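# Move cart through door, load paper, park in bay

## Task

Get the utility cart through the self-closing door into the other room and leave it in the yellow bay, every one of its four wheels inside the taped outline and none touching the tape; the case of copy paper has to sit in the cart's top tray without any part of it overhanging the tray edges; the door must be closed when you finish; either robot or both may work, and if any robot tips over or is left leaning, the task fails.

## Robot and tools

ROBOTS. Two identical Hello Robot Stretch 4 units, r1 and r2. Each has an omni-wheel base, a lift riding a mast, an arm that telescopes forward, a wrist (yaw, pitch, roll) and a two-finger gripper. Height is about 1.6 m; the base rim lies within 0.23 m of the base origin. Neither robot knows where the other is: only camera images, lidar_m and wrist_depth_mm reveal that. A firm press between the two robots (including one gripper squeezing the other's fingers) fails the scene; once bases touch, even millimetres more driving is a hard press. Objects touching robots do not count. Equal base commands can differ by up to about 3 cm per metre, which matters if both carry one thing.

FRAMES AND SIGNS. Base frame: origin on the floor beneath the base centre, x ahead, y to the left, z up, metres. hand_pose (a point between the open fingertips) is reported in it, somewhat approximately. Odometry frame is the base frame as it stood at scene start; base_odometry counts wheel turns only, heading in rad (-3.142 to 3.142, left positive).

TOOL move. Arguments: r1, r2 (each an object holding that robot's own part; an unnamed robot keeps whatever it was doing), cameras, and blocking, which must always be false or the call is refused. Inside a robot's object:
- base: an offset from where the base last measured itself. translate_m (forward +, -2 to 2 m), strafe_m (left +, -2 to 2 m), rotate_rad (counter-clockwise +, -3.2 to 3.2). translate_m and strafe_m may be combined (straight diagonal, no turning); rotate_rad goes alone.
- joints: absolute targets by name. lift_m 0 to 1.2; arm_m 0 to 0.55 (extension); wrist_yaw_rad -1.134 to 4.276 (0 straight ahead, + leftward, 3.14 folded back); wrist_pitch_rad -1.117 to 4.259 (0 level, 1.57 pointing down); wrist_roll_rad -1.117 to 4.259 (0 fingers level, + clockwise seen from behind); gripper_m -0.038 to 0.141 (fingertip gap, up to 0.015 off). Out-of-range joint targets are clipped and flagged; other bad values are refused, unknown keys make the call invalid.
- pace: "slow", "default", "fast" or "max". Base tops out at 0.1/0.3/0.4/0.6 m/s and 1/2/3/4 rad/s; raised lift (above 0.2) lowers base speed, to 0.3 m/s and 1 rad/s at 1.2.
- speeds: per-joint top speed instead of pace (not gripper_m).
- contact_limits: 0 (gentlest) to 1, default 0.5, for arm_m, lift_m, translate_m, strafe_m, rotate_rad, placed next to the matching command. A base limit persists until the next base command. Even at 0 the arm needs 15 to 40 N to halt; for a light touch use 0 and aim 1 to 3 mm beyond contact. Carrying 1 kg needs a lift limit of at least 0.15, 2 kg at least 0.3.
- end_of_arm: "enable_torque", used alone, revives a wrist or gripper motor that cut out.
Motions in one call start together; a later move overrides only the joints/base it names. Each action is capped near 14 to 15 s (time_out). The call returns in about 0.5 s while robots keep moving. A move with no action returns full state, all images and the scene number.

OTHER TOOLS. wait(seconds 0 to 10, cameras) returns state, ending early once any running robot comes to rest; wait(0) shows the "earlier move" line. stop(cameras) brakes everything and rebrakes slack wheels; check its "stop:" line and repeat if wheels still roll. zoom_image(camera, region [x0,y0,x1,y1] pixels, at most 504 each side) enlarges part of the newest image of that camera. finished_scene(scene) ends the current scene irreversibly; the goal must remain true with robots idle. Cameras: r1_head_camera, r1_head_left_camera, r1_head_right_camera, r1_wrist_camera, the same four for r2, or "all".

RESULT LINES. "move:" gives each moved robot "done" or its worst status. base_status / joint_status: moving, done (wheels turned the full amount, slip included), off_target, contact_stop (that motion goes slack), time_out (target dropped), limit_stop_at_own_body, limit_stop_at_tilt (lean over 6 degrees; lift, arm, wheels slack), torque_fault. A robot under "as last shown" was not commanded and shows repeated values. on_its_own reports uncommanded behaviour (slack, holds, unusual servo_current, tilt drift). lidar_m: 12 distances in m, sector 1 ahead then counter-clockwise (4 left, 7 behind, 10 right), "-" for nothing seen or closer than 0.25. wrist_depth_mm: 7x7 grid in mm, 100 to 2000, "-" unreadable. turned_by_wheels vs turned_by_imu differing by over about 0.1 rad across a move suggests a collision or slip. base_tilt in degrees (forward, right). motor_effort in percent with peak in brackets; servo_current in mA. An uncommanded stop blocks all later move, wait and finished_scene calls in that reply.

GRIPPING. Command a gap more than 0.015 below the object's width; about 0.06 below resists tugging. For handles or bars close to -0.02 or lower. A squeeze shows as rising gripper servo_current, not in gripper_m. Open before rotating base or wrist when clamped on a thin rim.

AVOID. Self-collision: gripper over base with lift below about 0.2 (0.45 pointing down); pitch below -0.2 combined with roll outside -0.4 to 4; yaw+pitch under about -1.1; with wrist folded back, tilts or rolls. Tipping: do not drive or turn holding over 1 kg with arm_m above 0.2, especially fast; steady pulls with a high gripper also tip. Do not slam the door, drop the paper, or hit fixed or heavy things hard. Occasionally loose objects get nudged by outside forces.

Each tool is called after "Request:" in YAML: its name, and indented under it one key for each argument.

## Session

Request:
move:
  blocking: false

Scene clock: 0.00 s.
r1.base_odometry: x=+0.000 y=+0.000 heading=+0.000
r1.turned_by_wheels: +0.000
r1.turned_by_imu: +0.000
r1.base_tilt: forward=-1.6 right=+1.3
r1.lidar_m: 0.96 1.73 2.02 2.40 3.92 1.60 0.85 0.77 0.78 0.89 0.77 0.78
r1.base_status: not commanded
r1.joint_positions: lift_m=+0.124 arm_m=+0.000 wrist_yaw_rad=+3.194 wrist_pitch_rad=+0.002 wrist_roll_rad=+0.000 gripper_m=+0.056
r1.joint_status: not commanded
r1.measured_speeds: all 0
r1.motor_effort: lift_m=+19 arm_m=-4 wheel_0=-2 wheel_1=+1 wheel_2=+0
r1.servo_current: wrist_yaw_rad=59 wrist_pitch_rad=46 wrist_roll_rad=46 gripper_m=39
r1.hand_pose: x=-0.1216 y=+0.0722 z=+0.3019 quat_wxyz=(-0.026, -0.001, +0.000, +1.000) (m; r1's base frame)
r1.wrist_depth_mm: - 135 - - - - - / - 123 135 - - - - / - 121 191 - - - - / 110 136 194 - - - - / 137 - - - 1618 - - / 226 - 190 1098 188 1160 1118 / 224 163 750 798 768 768 759
r2.base_odometry: x=+0.000 y=+0.000 heading=+0.000
r2.turned_by_wheels: +0.000
r2.turned_by_imu: +0.000
r2.base_tilt: forward=-0.6 right=+0.1
r2.lidar_m: 1.29 1.32 1.58 2.33 2.36 2.78 1.41 1.41 2.77 2.39 2.42 1.48
r2.base_status: not commanded
r2.joint_positions: lift_m=+0.200 arm_m=+0.000 wrist_yaw_rad=+3.211 wrist_pitch_rad=+0.001 wrist_roll_rad=+0.000 gripper_m=+0.056
r2.joint_status: not commanded
r2.measured_speeds: all 0
r2.motor_effort: lift_m=+18 arm_m=-4 wheel_0=-1 wheel_1=+1 wheel_2=+1
r2.servo_current: wrist_yaw_rad=46 wrist_pitch_rad=39 wrist_roll_rad=52 gripper_m=52
r2.hand_pose: x=-0.1229 y=+0.0671 z=+0.3779 quat_wxyz=(-0.035, -0.001, +0.000, +0.999) (m; r2's base frame)
r2.wrist_depth_mm: - - 137 - - - - / - - 137 - - - - / - 109 138 - - - - / - 140 175 - - - - / 214 - - - - - - / 213 1281 196 1255 190 1336 1182 / 208 243 866 - - 854 878
pictures: r1_head_camera, r1_head_left_camera, r1_head_right_camera, r1_wrist_camera, r2_head_camera, r2_head_left_camera, r2_head_right_camera, r2_wrist_camera
Images, in order (width x height): r1_head_camera 420x560, r1_head_left_camera 420x672, r1_head_right_camera 420x672, r1_wrist_camera 616x392, r2_head_camera 420x560, r2_head_left_camera 420x672, r2_head_right_camera 420x672, r2_wrist_camera 616x392.

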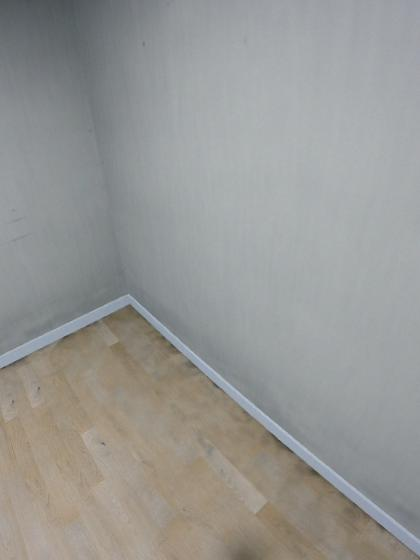

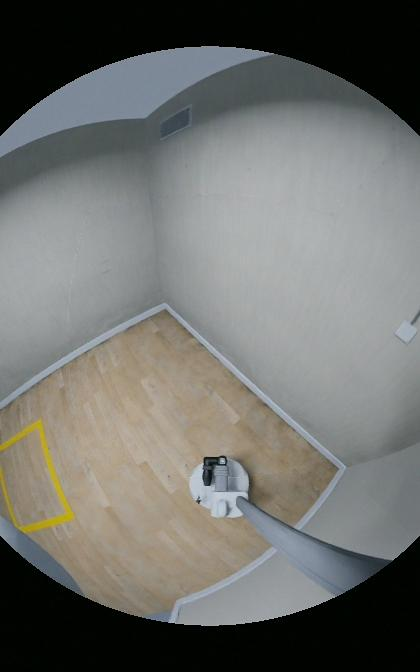

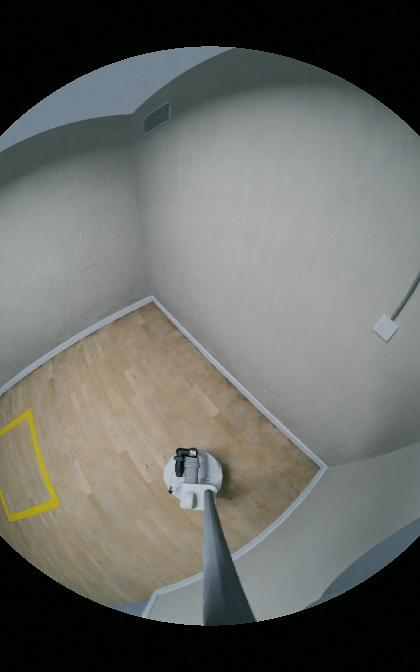

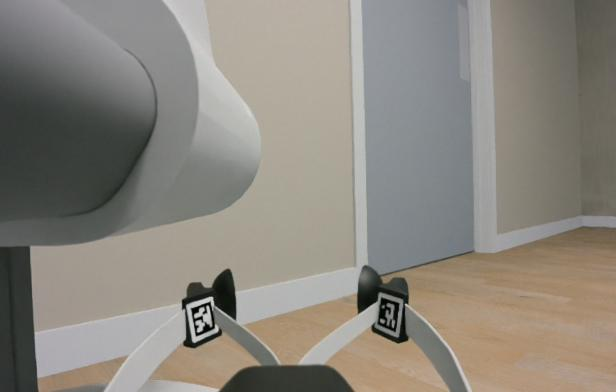

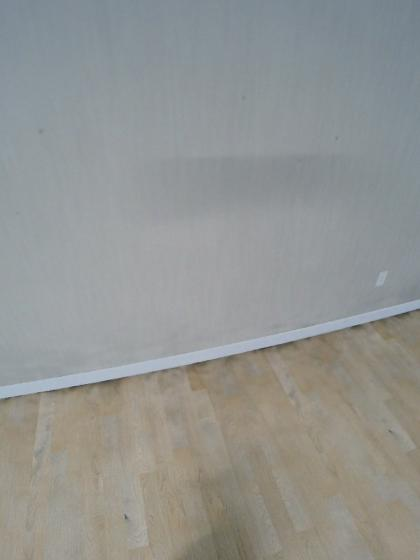

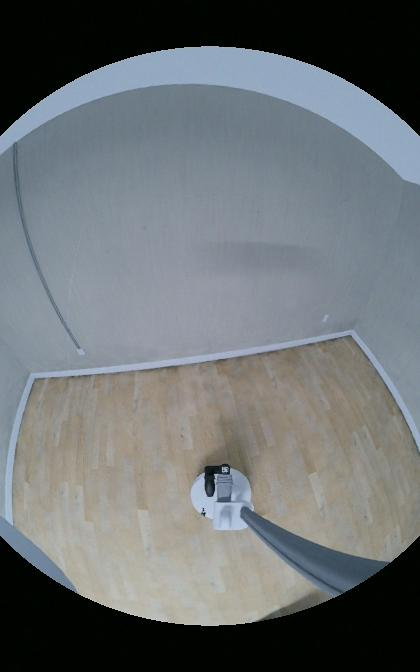

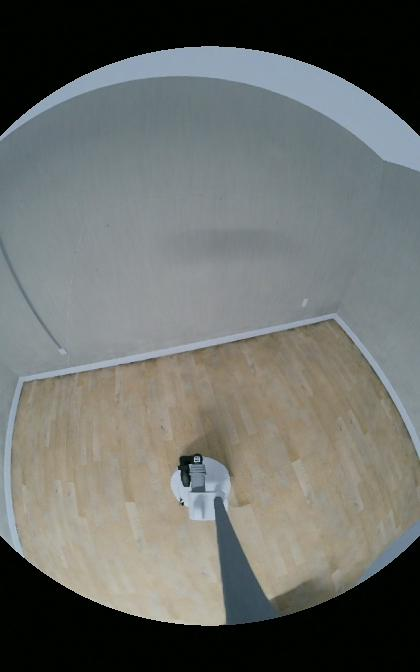

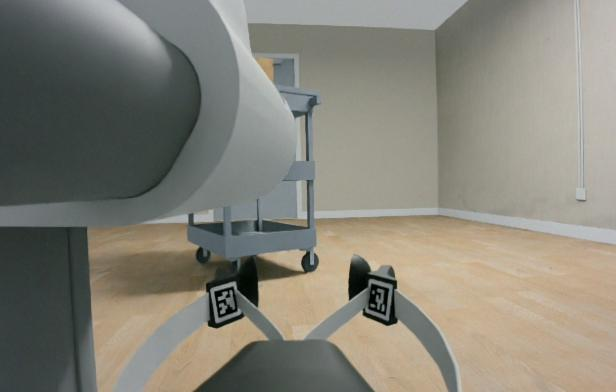

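Request:
move:
  blocking: false
  r1: {"base":{"rotate_rad":2.6},"joints":{"lift_m":0.7}}
  r2: {"base":{"rotate_rad":3.1},"joints":{"lift_m":0.7}}

Request:
wait:
  seconds: 4

Request:
move:
  blocking: false
  r1: {"joints":{"wrist_yaw_rad":0}}
  r2: {"joints":{"wrist_yaw_rad":0}}
  cameras: ["r1_head_camera","r1_head_left_camera","r1_head_right_camera","r2_head_camera","r2_head_left_camera","r2_head_right_camera"]

Scene clock: 24.50 s.
move: r1 moving; r2 moving
r1.base_odometry: x=+0.000 y=+0.000 heading=+0.253
r1.turned_by_wheels: +0.253
r1.turned_by_imu: +0.253
r1.base_tilt: forward=-1.6 right=+1.3
r1.lidar_m: 1.15 2.01 2.11 2.98 2.65 1.07 0.80 0.74 0.81 0.80 0.72 0.82
r1.base_status: rotate_rad moving
r1.joint_positions: lift_m=+0.162 arm_m=+0.000 wrist_yaw_rad=+3.194 wrist_pitch_rad=+0.002 wrist_roll_rad=+0.000 gripper_m=+0.056
r1.joint_status: lift_m moving
r1.measured_speeds: translate_m=+0.000 strafe_m=+0.000 rotate_rad=+0.974 lift_m=+0.146 arm_m=+0.000 wrist_yaw_rad=+0.000 wrist_pitch_rad=+0.000 wrist_roll_rad=+0.000
r1.motor_effort: lift_m=+24(27) arm_m=-4(4) wheel_0=-7(9) wheel_1=-6(7) wheel_2=-6(7)
r1.servo_current: wrist_yaw_rad=46(59) wrist_pitch_rad=39(52) wrist_roll_rad=33(65) gripper_m=39(46)
r1.hand_pose: x=-0.1216 y=+0.0722 z=+0.3395 quat_wxyz=(-0.026, -0.001, +0.000, +1.000) (m; r1's base frame)
r1.wrist_depth_mm: - 135 - - - - 1808 / - 123 135 - - - 1808 / - 121 192 - - - 1756 / 111 136 195 - - - 1808 / 137 - - - - - 1808 / 216 - 190 - 188 1229 1229 / 224 151 831 153 854 820 878
r2.base_odometry: x=+0.000 y=+0.000 heading=+0.252
r2.turned_by_wheels: +0.252
r2.turned_by_imu: +0.245
r2.base_tilt: forward=-0.7 right=+0.0
r2.lidar_m: 1.29 1.38 1.94 2.33 2.46 3.37 1.44 3.35 2.49 2.40 1.84 1.36
r2.base_status: rotate_rad moving
r2.joint_positions: lift_m=+0.238 arm_m=+0.000 wrist_yaw_rad=+3.211 wrist_pitch_rad=+0.001 wrist_roll_rad=+0.000 gripper_m=+0.056
r2.joint_status: lift_m moving
r2.measured_speeds: translate_m=+0.002 strafe_m=+0.000 rotate_rad=+0.977 lift_m=+0.146 arm_m=+0.000 wrist_yaw_rad=+0.000 wrist_pitch_rad=+0.000 wrist_roll_rad=+0.000
r2.motor_effort: lift_m=+23(25) arm_m=-4(4) wheel_0=-4(9) wheel_1=-10(10) wheel_2=-10(11)
r2.servo_current: wrist_yaw_rad=52(52) wrist_pitch_rad=46(46) wrist_roll_rad=52(65) gripper_m=46(52)
r2.hand_pose: x=-0.1229 y=+0.0671 z=+0.4157 quat_wxyz=(-0.035, -0.001, +0.000, +0.999) (m; r2's base frame)
r2.wrist_depth_mm: - - 137 - - - - / - - 137 1756 - - - / - 110 138 - - - - / - 140 176 - - - - / 215 - - - - - - / 213 1366 196 1430 190 1464 1281 / 210 242 1008 - - 976 946
pictures: none

Scene clock: 26.93 s.
earlier move: r1 moving; r2 done
r1.base_odometry: x=+0.000 y=+0.000 heading=+2.600
r1.turned_by_wheels: +2.347
r1.turned_by_imu: +2.360
r1.base_tilt: forward=-1.6 right=+1.3
r1.lidar_m: 1.65 0.88 0.76 0.74 0.90 0.77 0.78 0.93 1.66 2.04 2.39 3.92
r1.base_status: done
r1.joint_positions: lift_m=+0.700 arm_m=+0.000 wrist_yaw_rad=+3.194 wrist_pitch_rad=+0.002 wrist_roll_rad=+0.000 gripper_m=+0.056
r1.joint_status: lift_m moving
r1.measured_speeds: translate_m=+0.000 strafe_m=+0.000 rotate_rad=+0.000 lift_m=+0.002 arm_m=+0.000 wrist_yaw_rad=+0.000 wrist_pitch_rad=+0.000 wrist_roll_rad=+0.000
r1.motor_effort: lift_m=+23(28) arm_m=-4(4) wheel_0=-1(10) wheel_1=-1(9) wheel_2=+0(8)
r1.servo_current: wrist_yaw_rad=59(65) wrist_pitch_rad=46(52) wrist_roll_rad=39(65) gripper_m=39(52)
r1.hand_pose: x=-0.1216 y=+0.0722 z=+0.8771 quat_wxyz=(-0.026, -0.001, +0.000, +1.000) (m; r1's base frame)
r1.wrist_depth_mm: - 135 - - - - - / - 122 135 - - - - / - 121 190 - - - - / 110 135 193 - - - - / 137 - - - - - - / 216 - 190 - 188 - - / - 140 - 137 - - -
r2.base_odometry: x=+0.000 y=+0.000 heading=+3.099
r2.turned_by_wheels: +2.847
r2.turned_by_imu: +2.772
r2.base_tilt: forward=-0.6 right=+0.1
r2.lidar_m: 1.46 1.40 2.85 2.38 2.38 1.57 1.33 1.30 1.54 2.34 2.33 2.66
r2.base_status: done
r2.joint_positions: lift_m=+0.700 arm_m=+0.000 wrist_yaw_rad=+3.211 wrist_pitch_rad=+0.001 wrist_roll_rad=+0.000 gripper_m=+0.056
r2.joint_status: all done
r2.measured_speeds: all 0
r2.motor_effort: lift_m=+21(26) arm_m=-4(4) wheel_0=-3(10) wheel_1=-3(10) wheel_2=-4(13)
r2.servo_current: wrist_yaw_rad=46(52) wrist_pitch_rad=46(46) wrist_roll_rad=52(65) gripper_m=46(52)
r2.hand_pose: x=-0.1228 y=+0.0671 z=+0.8776 quat_wxyz=(-0.035, -0.001, +0.000, +0.999) (m; r2's base frame)
r2.wrist_depth_mm: - - 137 - - - - / - 107 137 - - - - / - 113 139 234 - - - / - 140 164 - - - - / 216 - - - - - - / 212 - 189 - 189 - - / 210 123 - - - - -
wait: 2.43 of 4 s (r2 has come to rest)
pictures: none

Scene clock: 27.43 s.
earlier move: r1 moving
move: r1 moving; r2 moving
r1.base_odometry: x=+0.000 y=+0.000 heading=+2.600
r1.turned_by_wheels: +0.000
r1.turned_by_imu: +0.000
r1.base_tilt: forward=-1.6 right=+1.3
r1.lidar_m: 1.66 0.86 0.75 0.75 0.89 0.77 0.78 0.94 1.66 2.02 2.37 3.91
r1.base_status: not commanded
r1.joint_positions: lift_m=+0.700 arm_m=+0.000 wrist_yaw_rad=+2.607 wrist_pitch_rad=+0.002 wrist_roll_rad=+0.000 gripper_m=+0.056
r1.joint_status: lift_m moving; wrist_yaw_rad moving
r1.measured_speeds: translate_m=+0.000 strafe_m=+0.000 rotate_rad=+0.000 lift_m=+0.000 arm_m=+0.000 wrist_yaw_rad=-1.821 wrist_pitch_rad=+0.000 wrist_roll_rad=+0.000
r1.motor_effort: lift_m=+23(25) arm_m=-4(4) wheel_0=-1(2) wheel_1=-1(1) wheel_2=+0(0)
r1.servo_current: wrist_yaw_rad=78(111) wrist_pitch_rad=39(46) wrist_roll_rad=39(59) gripper_m=39(46)
r1.hand_pose: x=-0.0328 y=+0.2221 z=+0.8772 quat_wxyz=(+0.264, -0.001, +0.000, +0.965) (m; r1's base frame)
r1.wrist_depth_mm: - - - - - - - / - - - - - - - / - - - - - - - / - - - - - - - / - - - - - - - / - - 190 - 187 - - / - 140 - 137 - - -
r2.base_odometry: x=+0.000 y=+0.000 heading=+3.099
r2.turned_by_wheels: +0.000
r2.turned_by_imu: +0.000
r2.base_tilt: forward=-0.7 right=+0.0
r2.lidar_m: 1.48 1.38 2.86 2.39 2.37 1.57 1.32 1.31 1.52 2.34 2.34 2.68
r2.base_status: not commanded
r2.joint_positions: lift_m=+0.700 arm_m=+0.000 wrist_yaw_rad=+2.650 wrist_pitch_rad=+0.001 wrist_roll_rad=+0.000 gripper_m=+0.056
r2.joint_status: wrist_yaw_rad moving
r2.measured_speeds: translate_m=+0.000 strafe_m=+0.000 rotate_rad=+0.000 lift_m=+0.000 arm_m=+0.000 wrist_yaw_rad=-1.737 wrist_pitch_rad=+0.000 wrist_roll_rad=+0.000
r2.motor_effort: lift_m=+21(21) arm_m=-4(4) wheel_0=-3(4) wheel_1=-2(3) wheel_2=-4(4)
r2.servo_current: wrist_yaw_rad=124(130) wrist_pitch_rad=39(46) wrist_roll_rad=52(52) gripper_m=46(59)
r2.hand_pose: x=-0.0419 y=+0.2133 z=+0.8776 quat_wxyz=(+0.244, -0.001, +0.000, +0.970) (m; r2's base frame)
r2.wrist_depth_mm: - - - - - - - / - - - - - - - / 216 - - - - - - / - - - - - - - / - - - - - - - / - - 189 - 191 - - / - - - - - 1863 1756
pictures: r1_head_camera, r1_head_left_camera, r1_head_right_camera, r2_head_camera, r2_head_left_camera, r2_head_right_camera
Images, in order (width x height): r1_head_camera 420x560, r1_head_left_camera 420x672, r1_head_right_camera 420x672, r2_head_camera 420x560, r2_head_left_camera 420x672, r2_head_right_camera 420x672.

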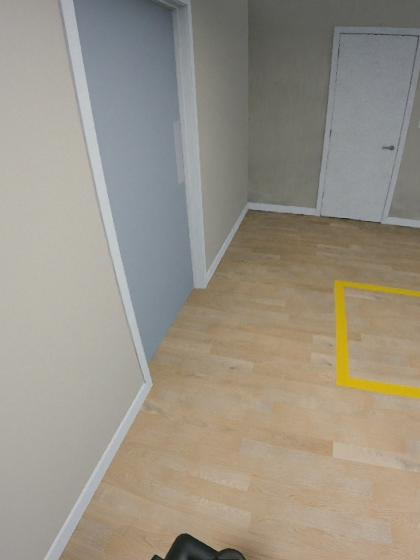

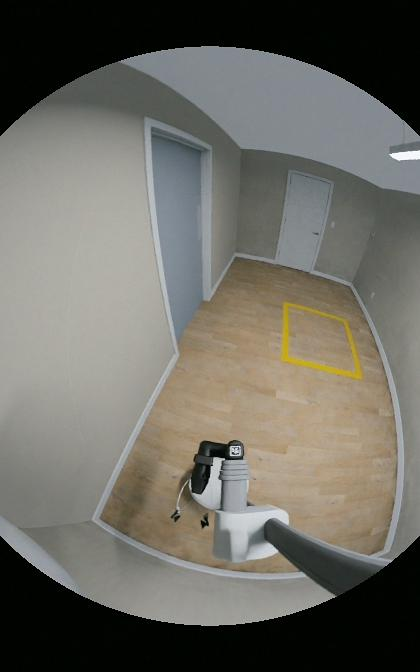

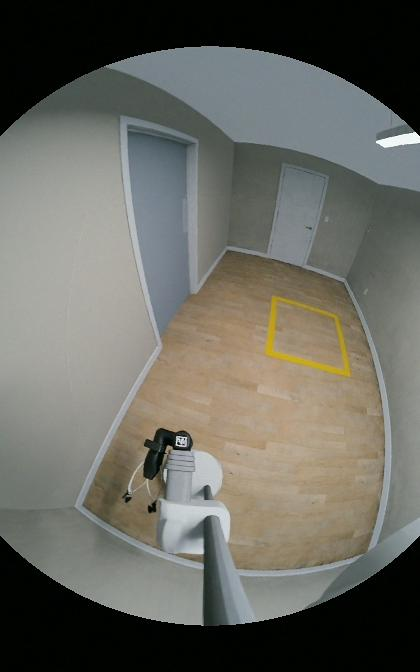

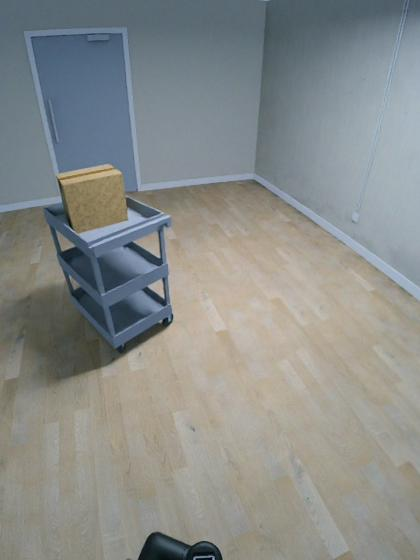

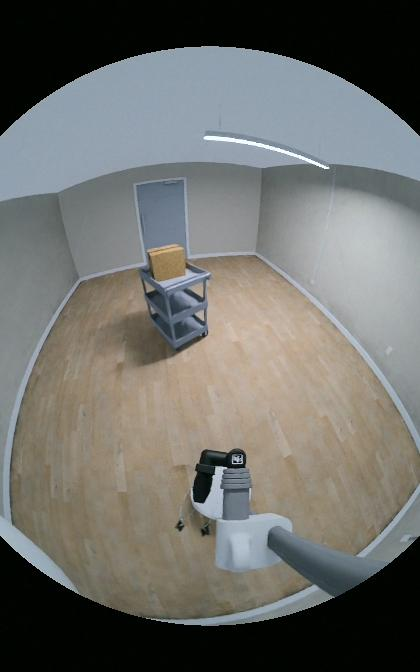

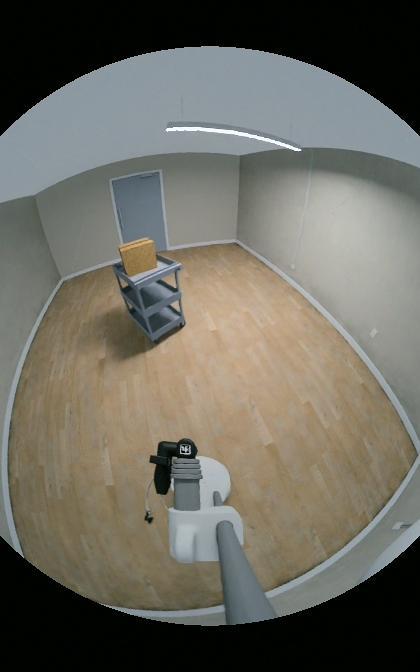

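Request:
wait:
  seconds: 0.5
  cameras: ["r2_head_camera","r1_head_camera"]

Request:
zoom_image:
  camera: "r2_head_camera"
  region: [20, 20, 220, 370]

Scene clock: 31.20 s.
earlier move: r1 done; r2 done
r1.base_odometry: x=+0.000 y=+0.000 heading=+2.600
r1.turned_by_wheels: +0.000
r1.turned_by_imu: +0.000
r1.base_tilt: forward=-1.6 right=+1.3
r1.lidar_m: 1.69 0.87 0.75 0.76 0.88 0.77 0.77 0.93 1.67 2.04 2.39 3.92
r1.base_status: not commanded
r1.joint_positions: lift_m=+0.700 arm_m=+0.000 wrist_yaw_rad=+0.003 wrist_pitch_rad=+0.002 wrist_roll_rad=+0.000 gripper_m=+0.056
r1.joint_status: all done
r1.measured_speeds: all 0
r1.motor_effort: lift_m=+24(27) arm_m=+3(4) wheel_0=-1(2) wheel_1=-1(1) wheel_2=+0(0)
r1.servo_current: wrist_yaw_rad=52(124) wrist_pitch_rad=52(52) wrist_roll_rad=39(65) gripper_m=46(52)
r1.hand_pose: x=+0.4595 y=-0.0867 z=+0.8772 quat_wxyz=(+1.000, +0.000, +0.001, +0.001) (m; r1's base frame)
r1.wrist_depth_mm: - - - - - - - / 917 - - - - - - / 946 - 1921 - - - - / 931 - 1921 - - - - / 946 - 1921 - - - - / 917 - 193 - 188 - - / - 140 1863 153 - 1808 -
r2.base_odometry: x=+0.000 y=+0.000 heading=+3.099
r2.turned_by_wheels: +0.000
r2.turned_by_imu: +0.001
r2.base_tilt: forward=-0.7 right=+0.1
r2.lidar_m: 1.45 1.37 2.86 2.38 2.39 1.57 1.31 1.32 1.49 2.35 2.33 2.68
r2.base_status: not commanded
r2.joint_positions: lift_m=+0.700 arm_m=+0.000 wrist_yaw_rad=+0.003 wrist_pitch_rad=+0.001 wrist_roll_rad=+0.000 gripper_m=+0.056
r2.joint_status: all done
r2.measured_speeds: all 0
r2.motor_effort: lift_m=+21(21) arm_m=-4(4) wheel_0=-3(4) wheel_1=-3(3) wheel_2=-4(4)
r2.servo_current: wrist_yaw_rad=46(130) wrist_pitch_rad=46(46) wrist_roll_rad=59(65) gripper_m=46(59)
r2.hand_pose: x=+0.4596 y=-0.0866 z=+0.8776 quat_wxyz=(+1.000, +0.000, +0.001, +0.001) (m; r2's base frame)
r2.wrist_depth_mm: - - - - - - - / - - - - - - - / - - - - - - - / - 1430 - - - - - / - - - - - - - / - 1661 192 - 191 - - / 1983 1618 - - - 1921 1863
wait: 0.00 of 0.5 s (r1 and r2 have come to rest)
pictures: r1_head_camera, r2_head_camera
Images, in order (width x height): r1_head_camera 420x560, r2_head_camera 420x560.

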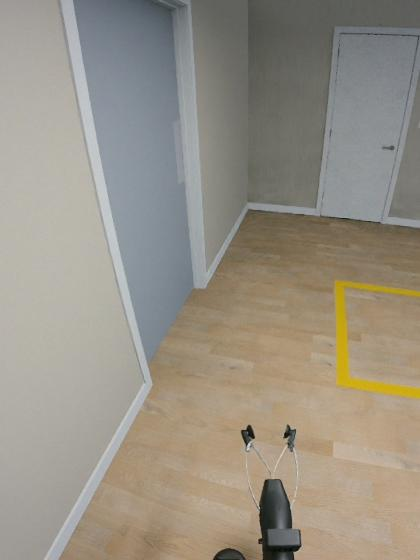

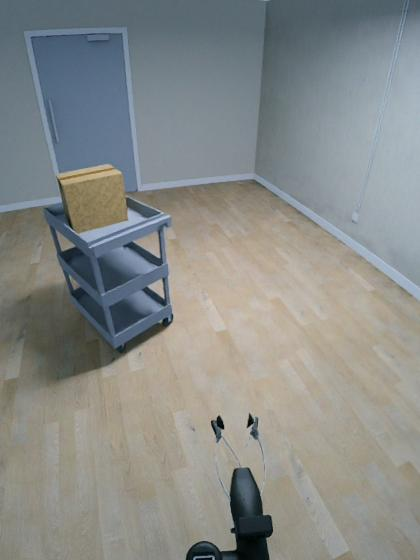

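Scaled by 1.440 from the camera's 420x560 image, which has a finer 1200x1600 frame.

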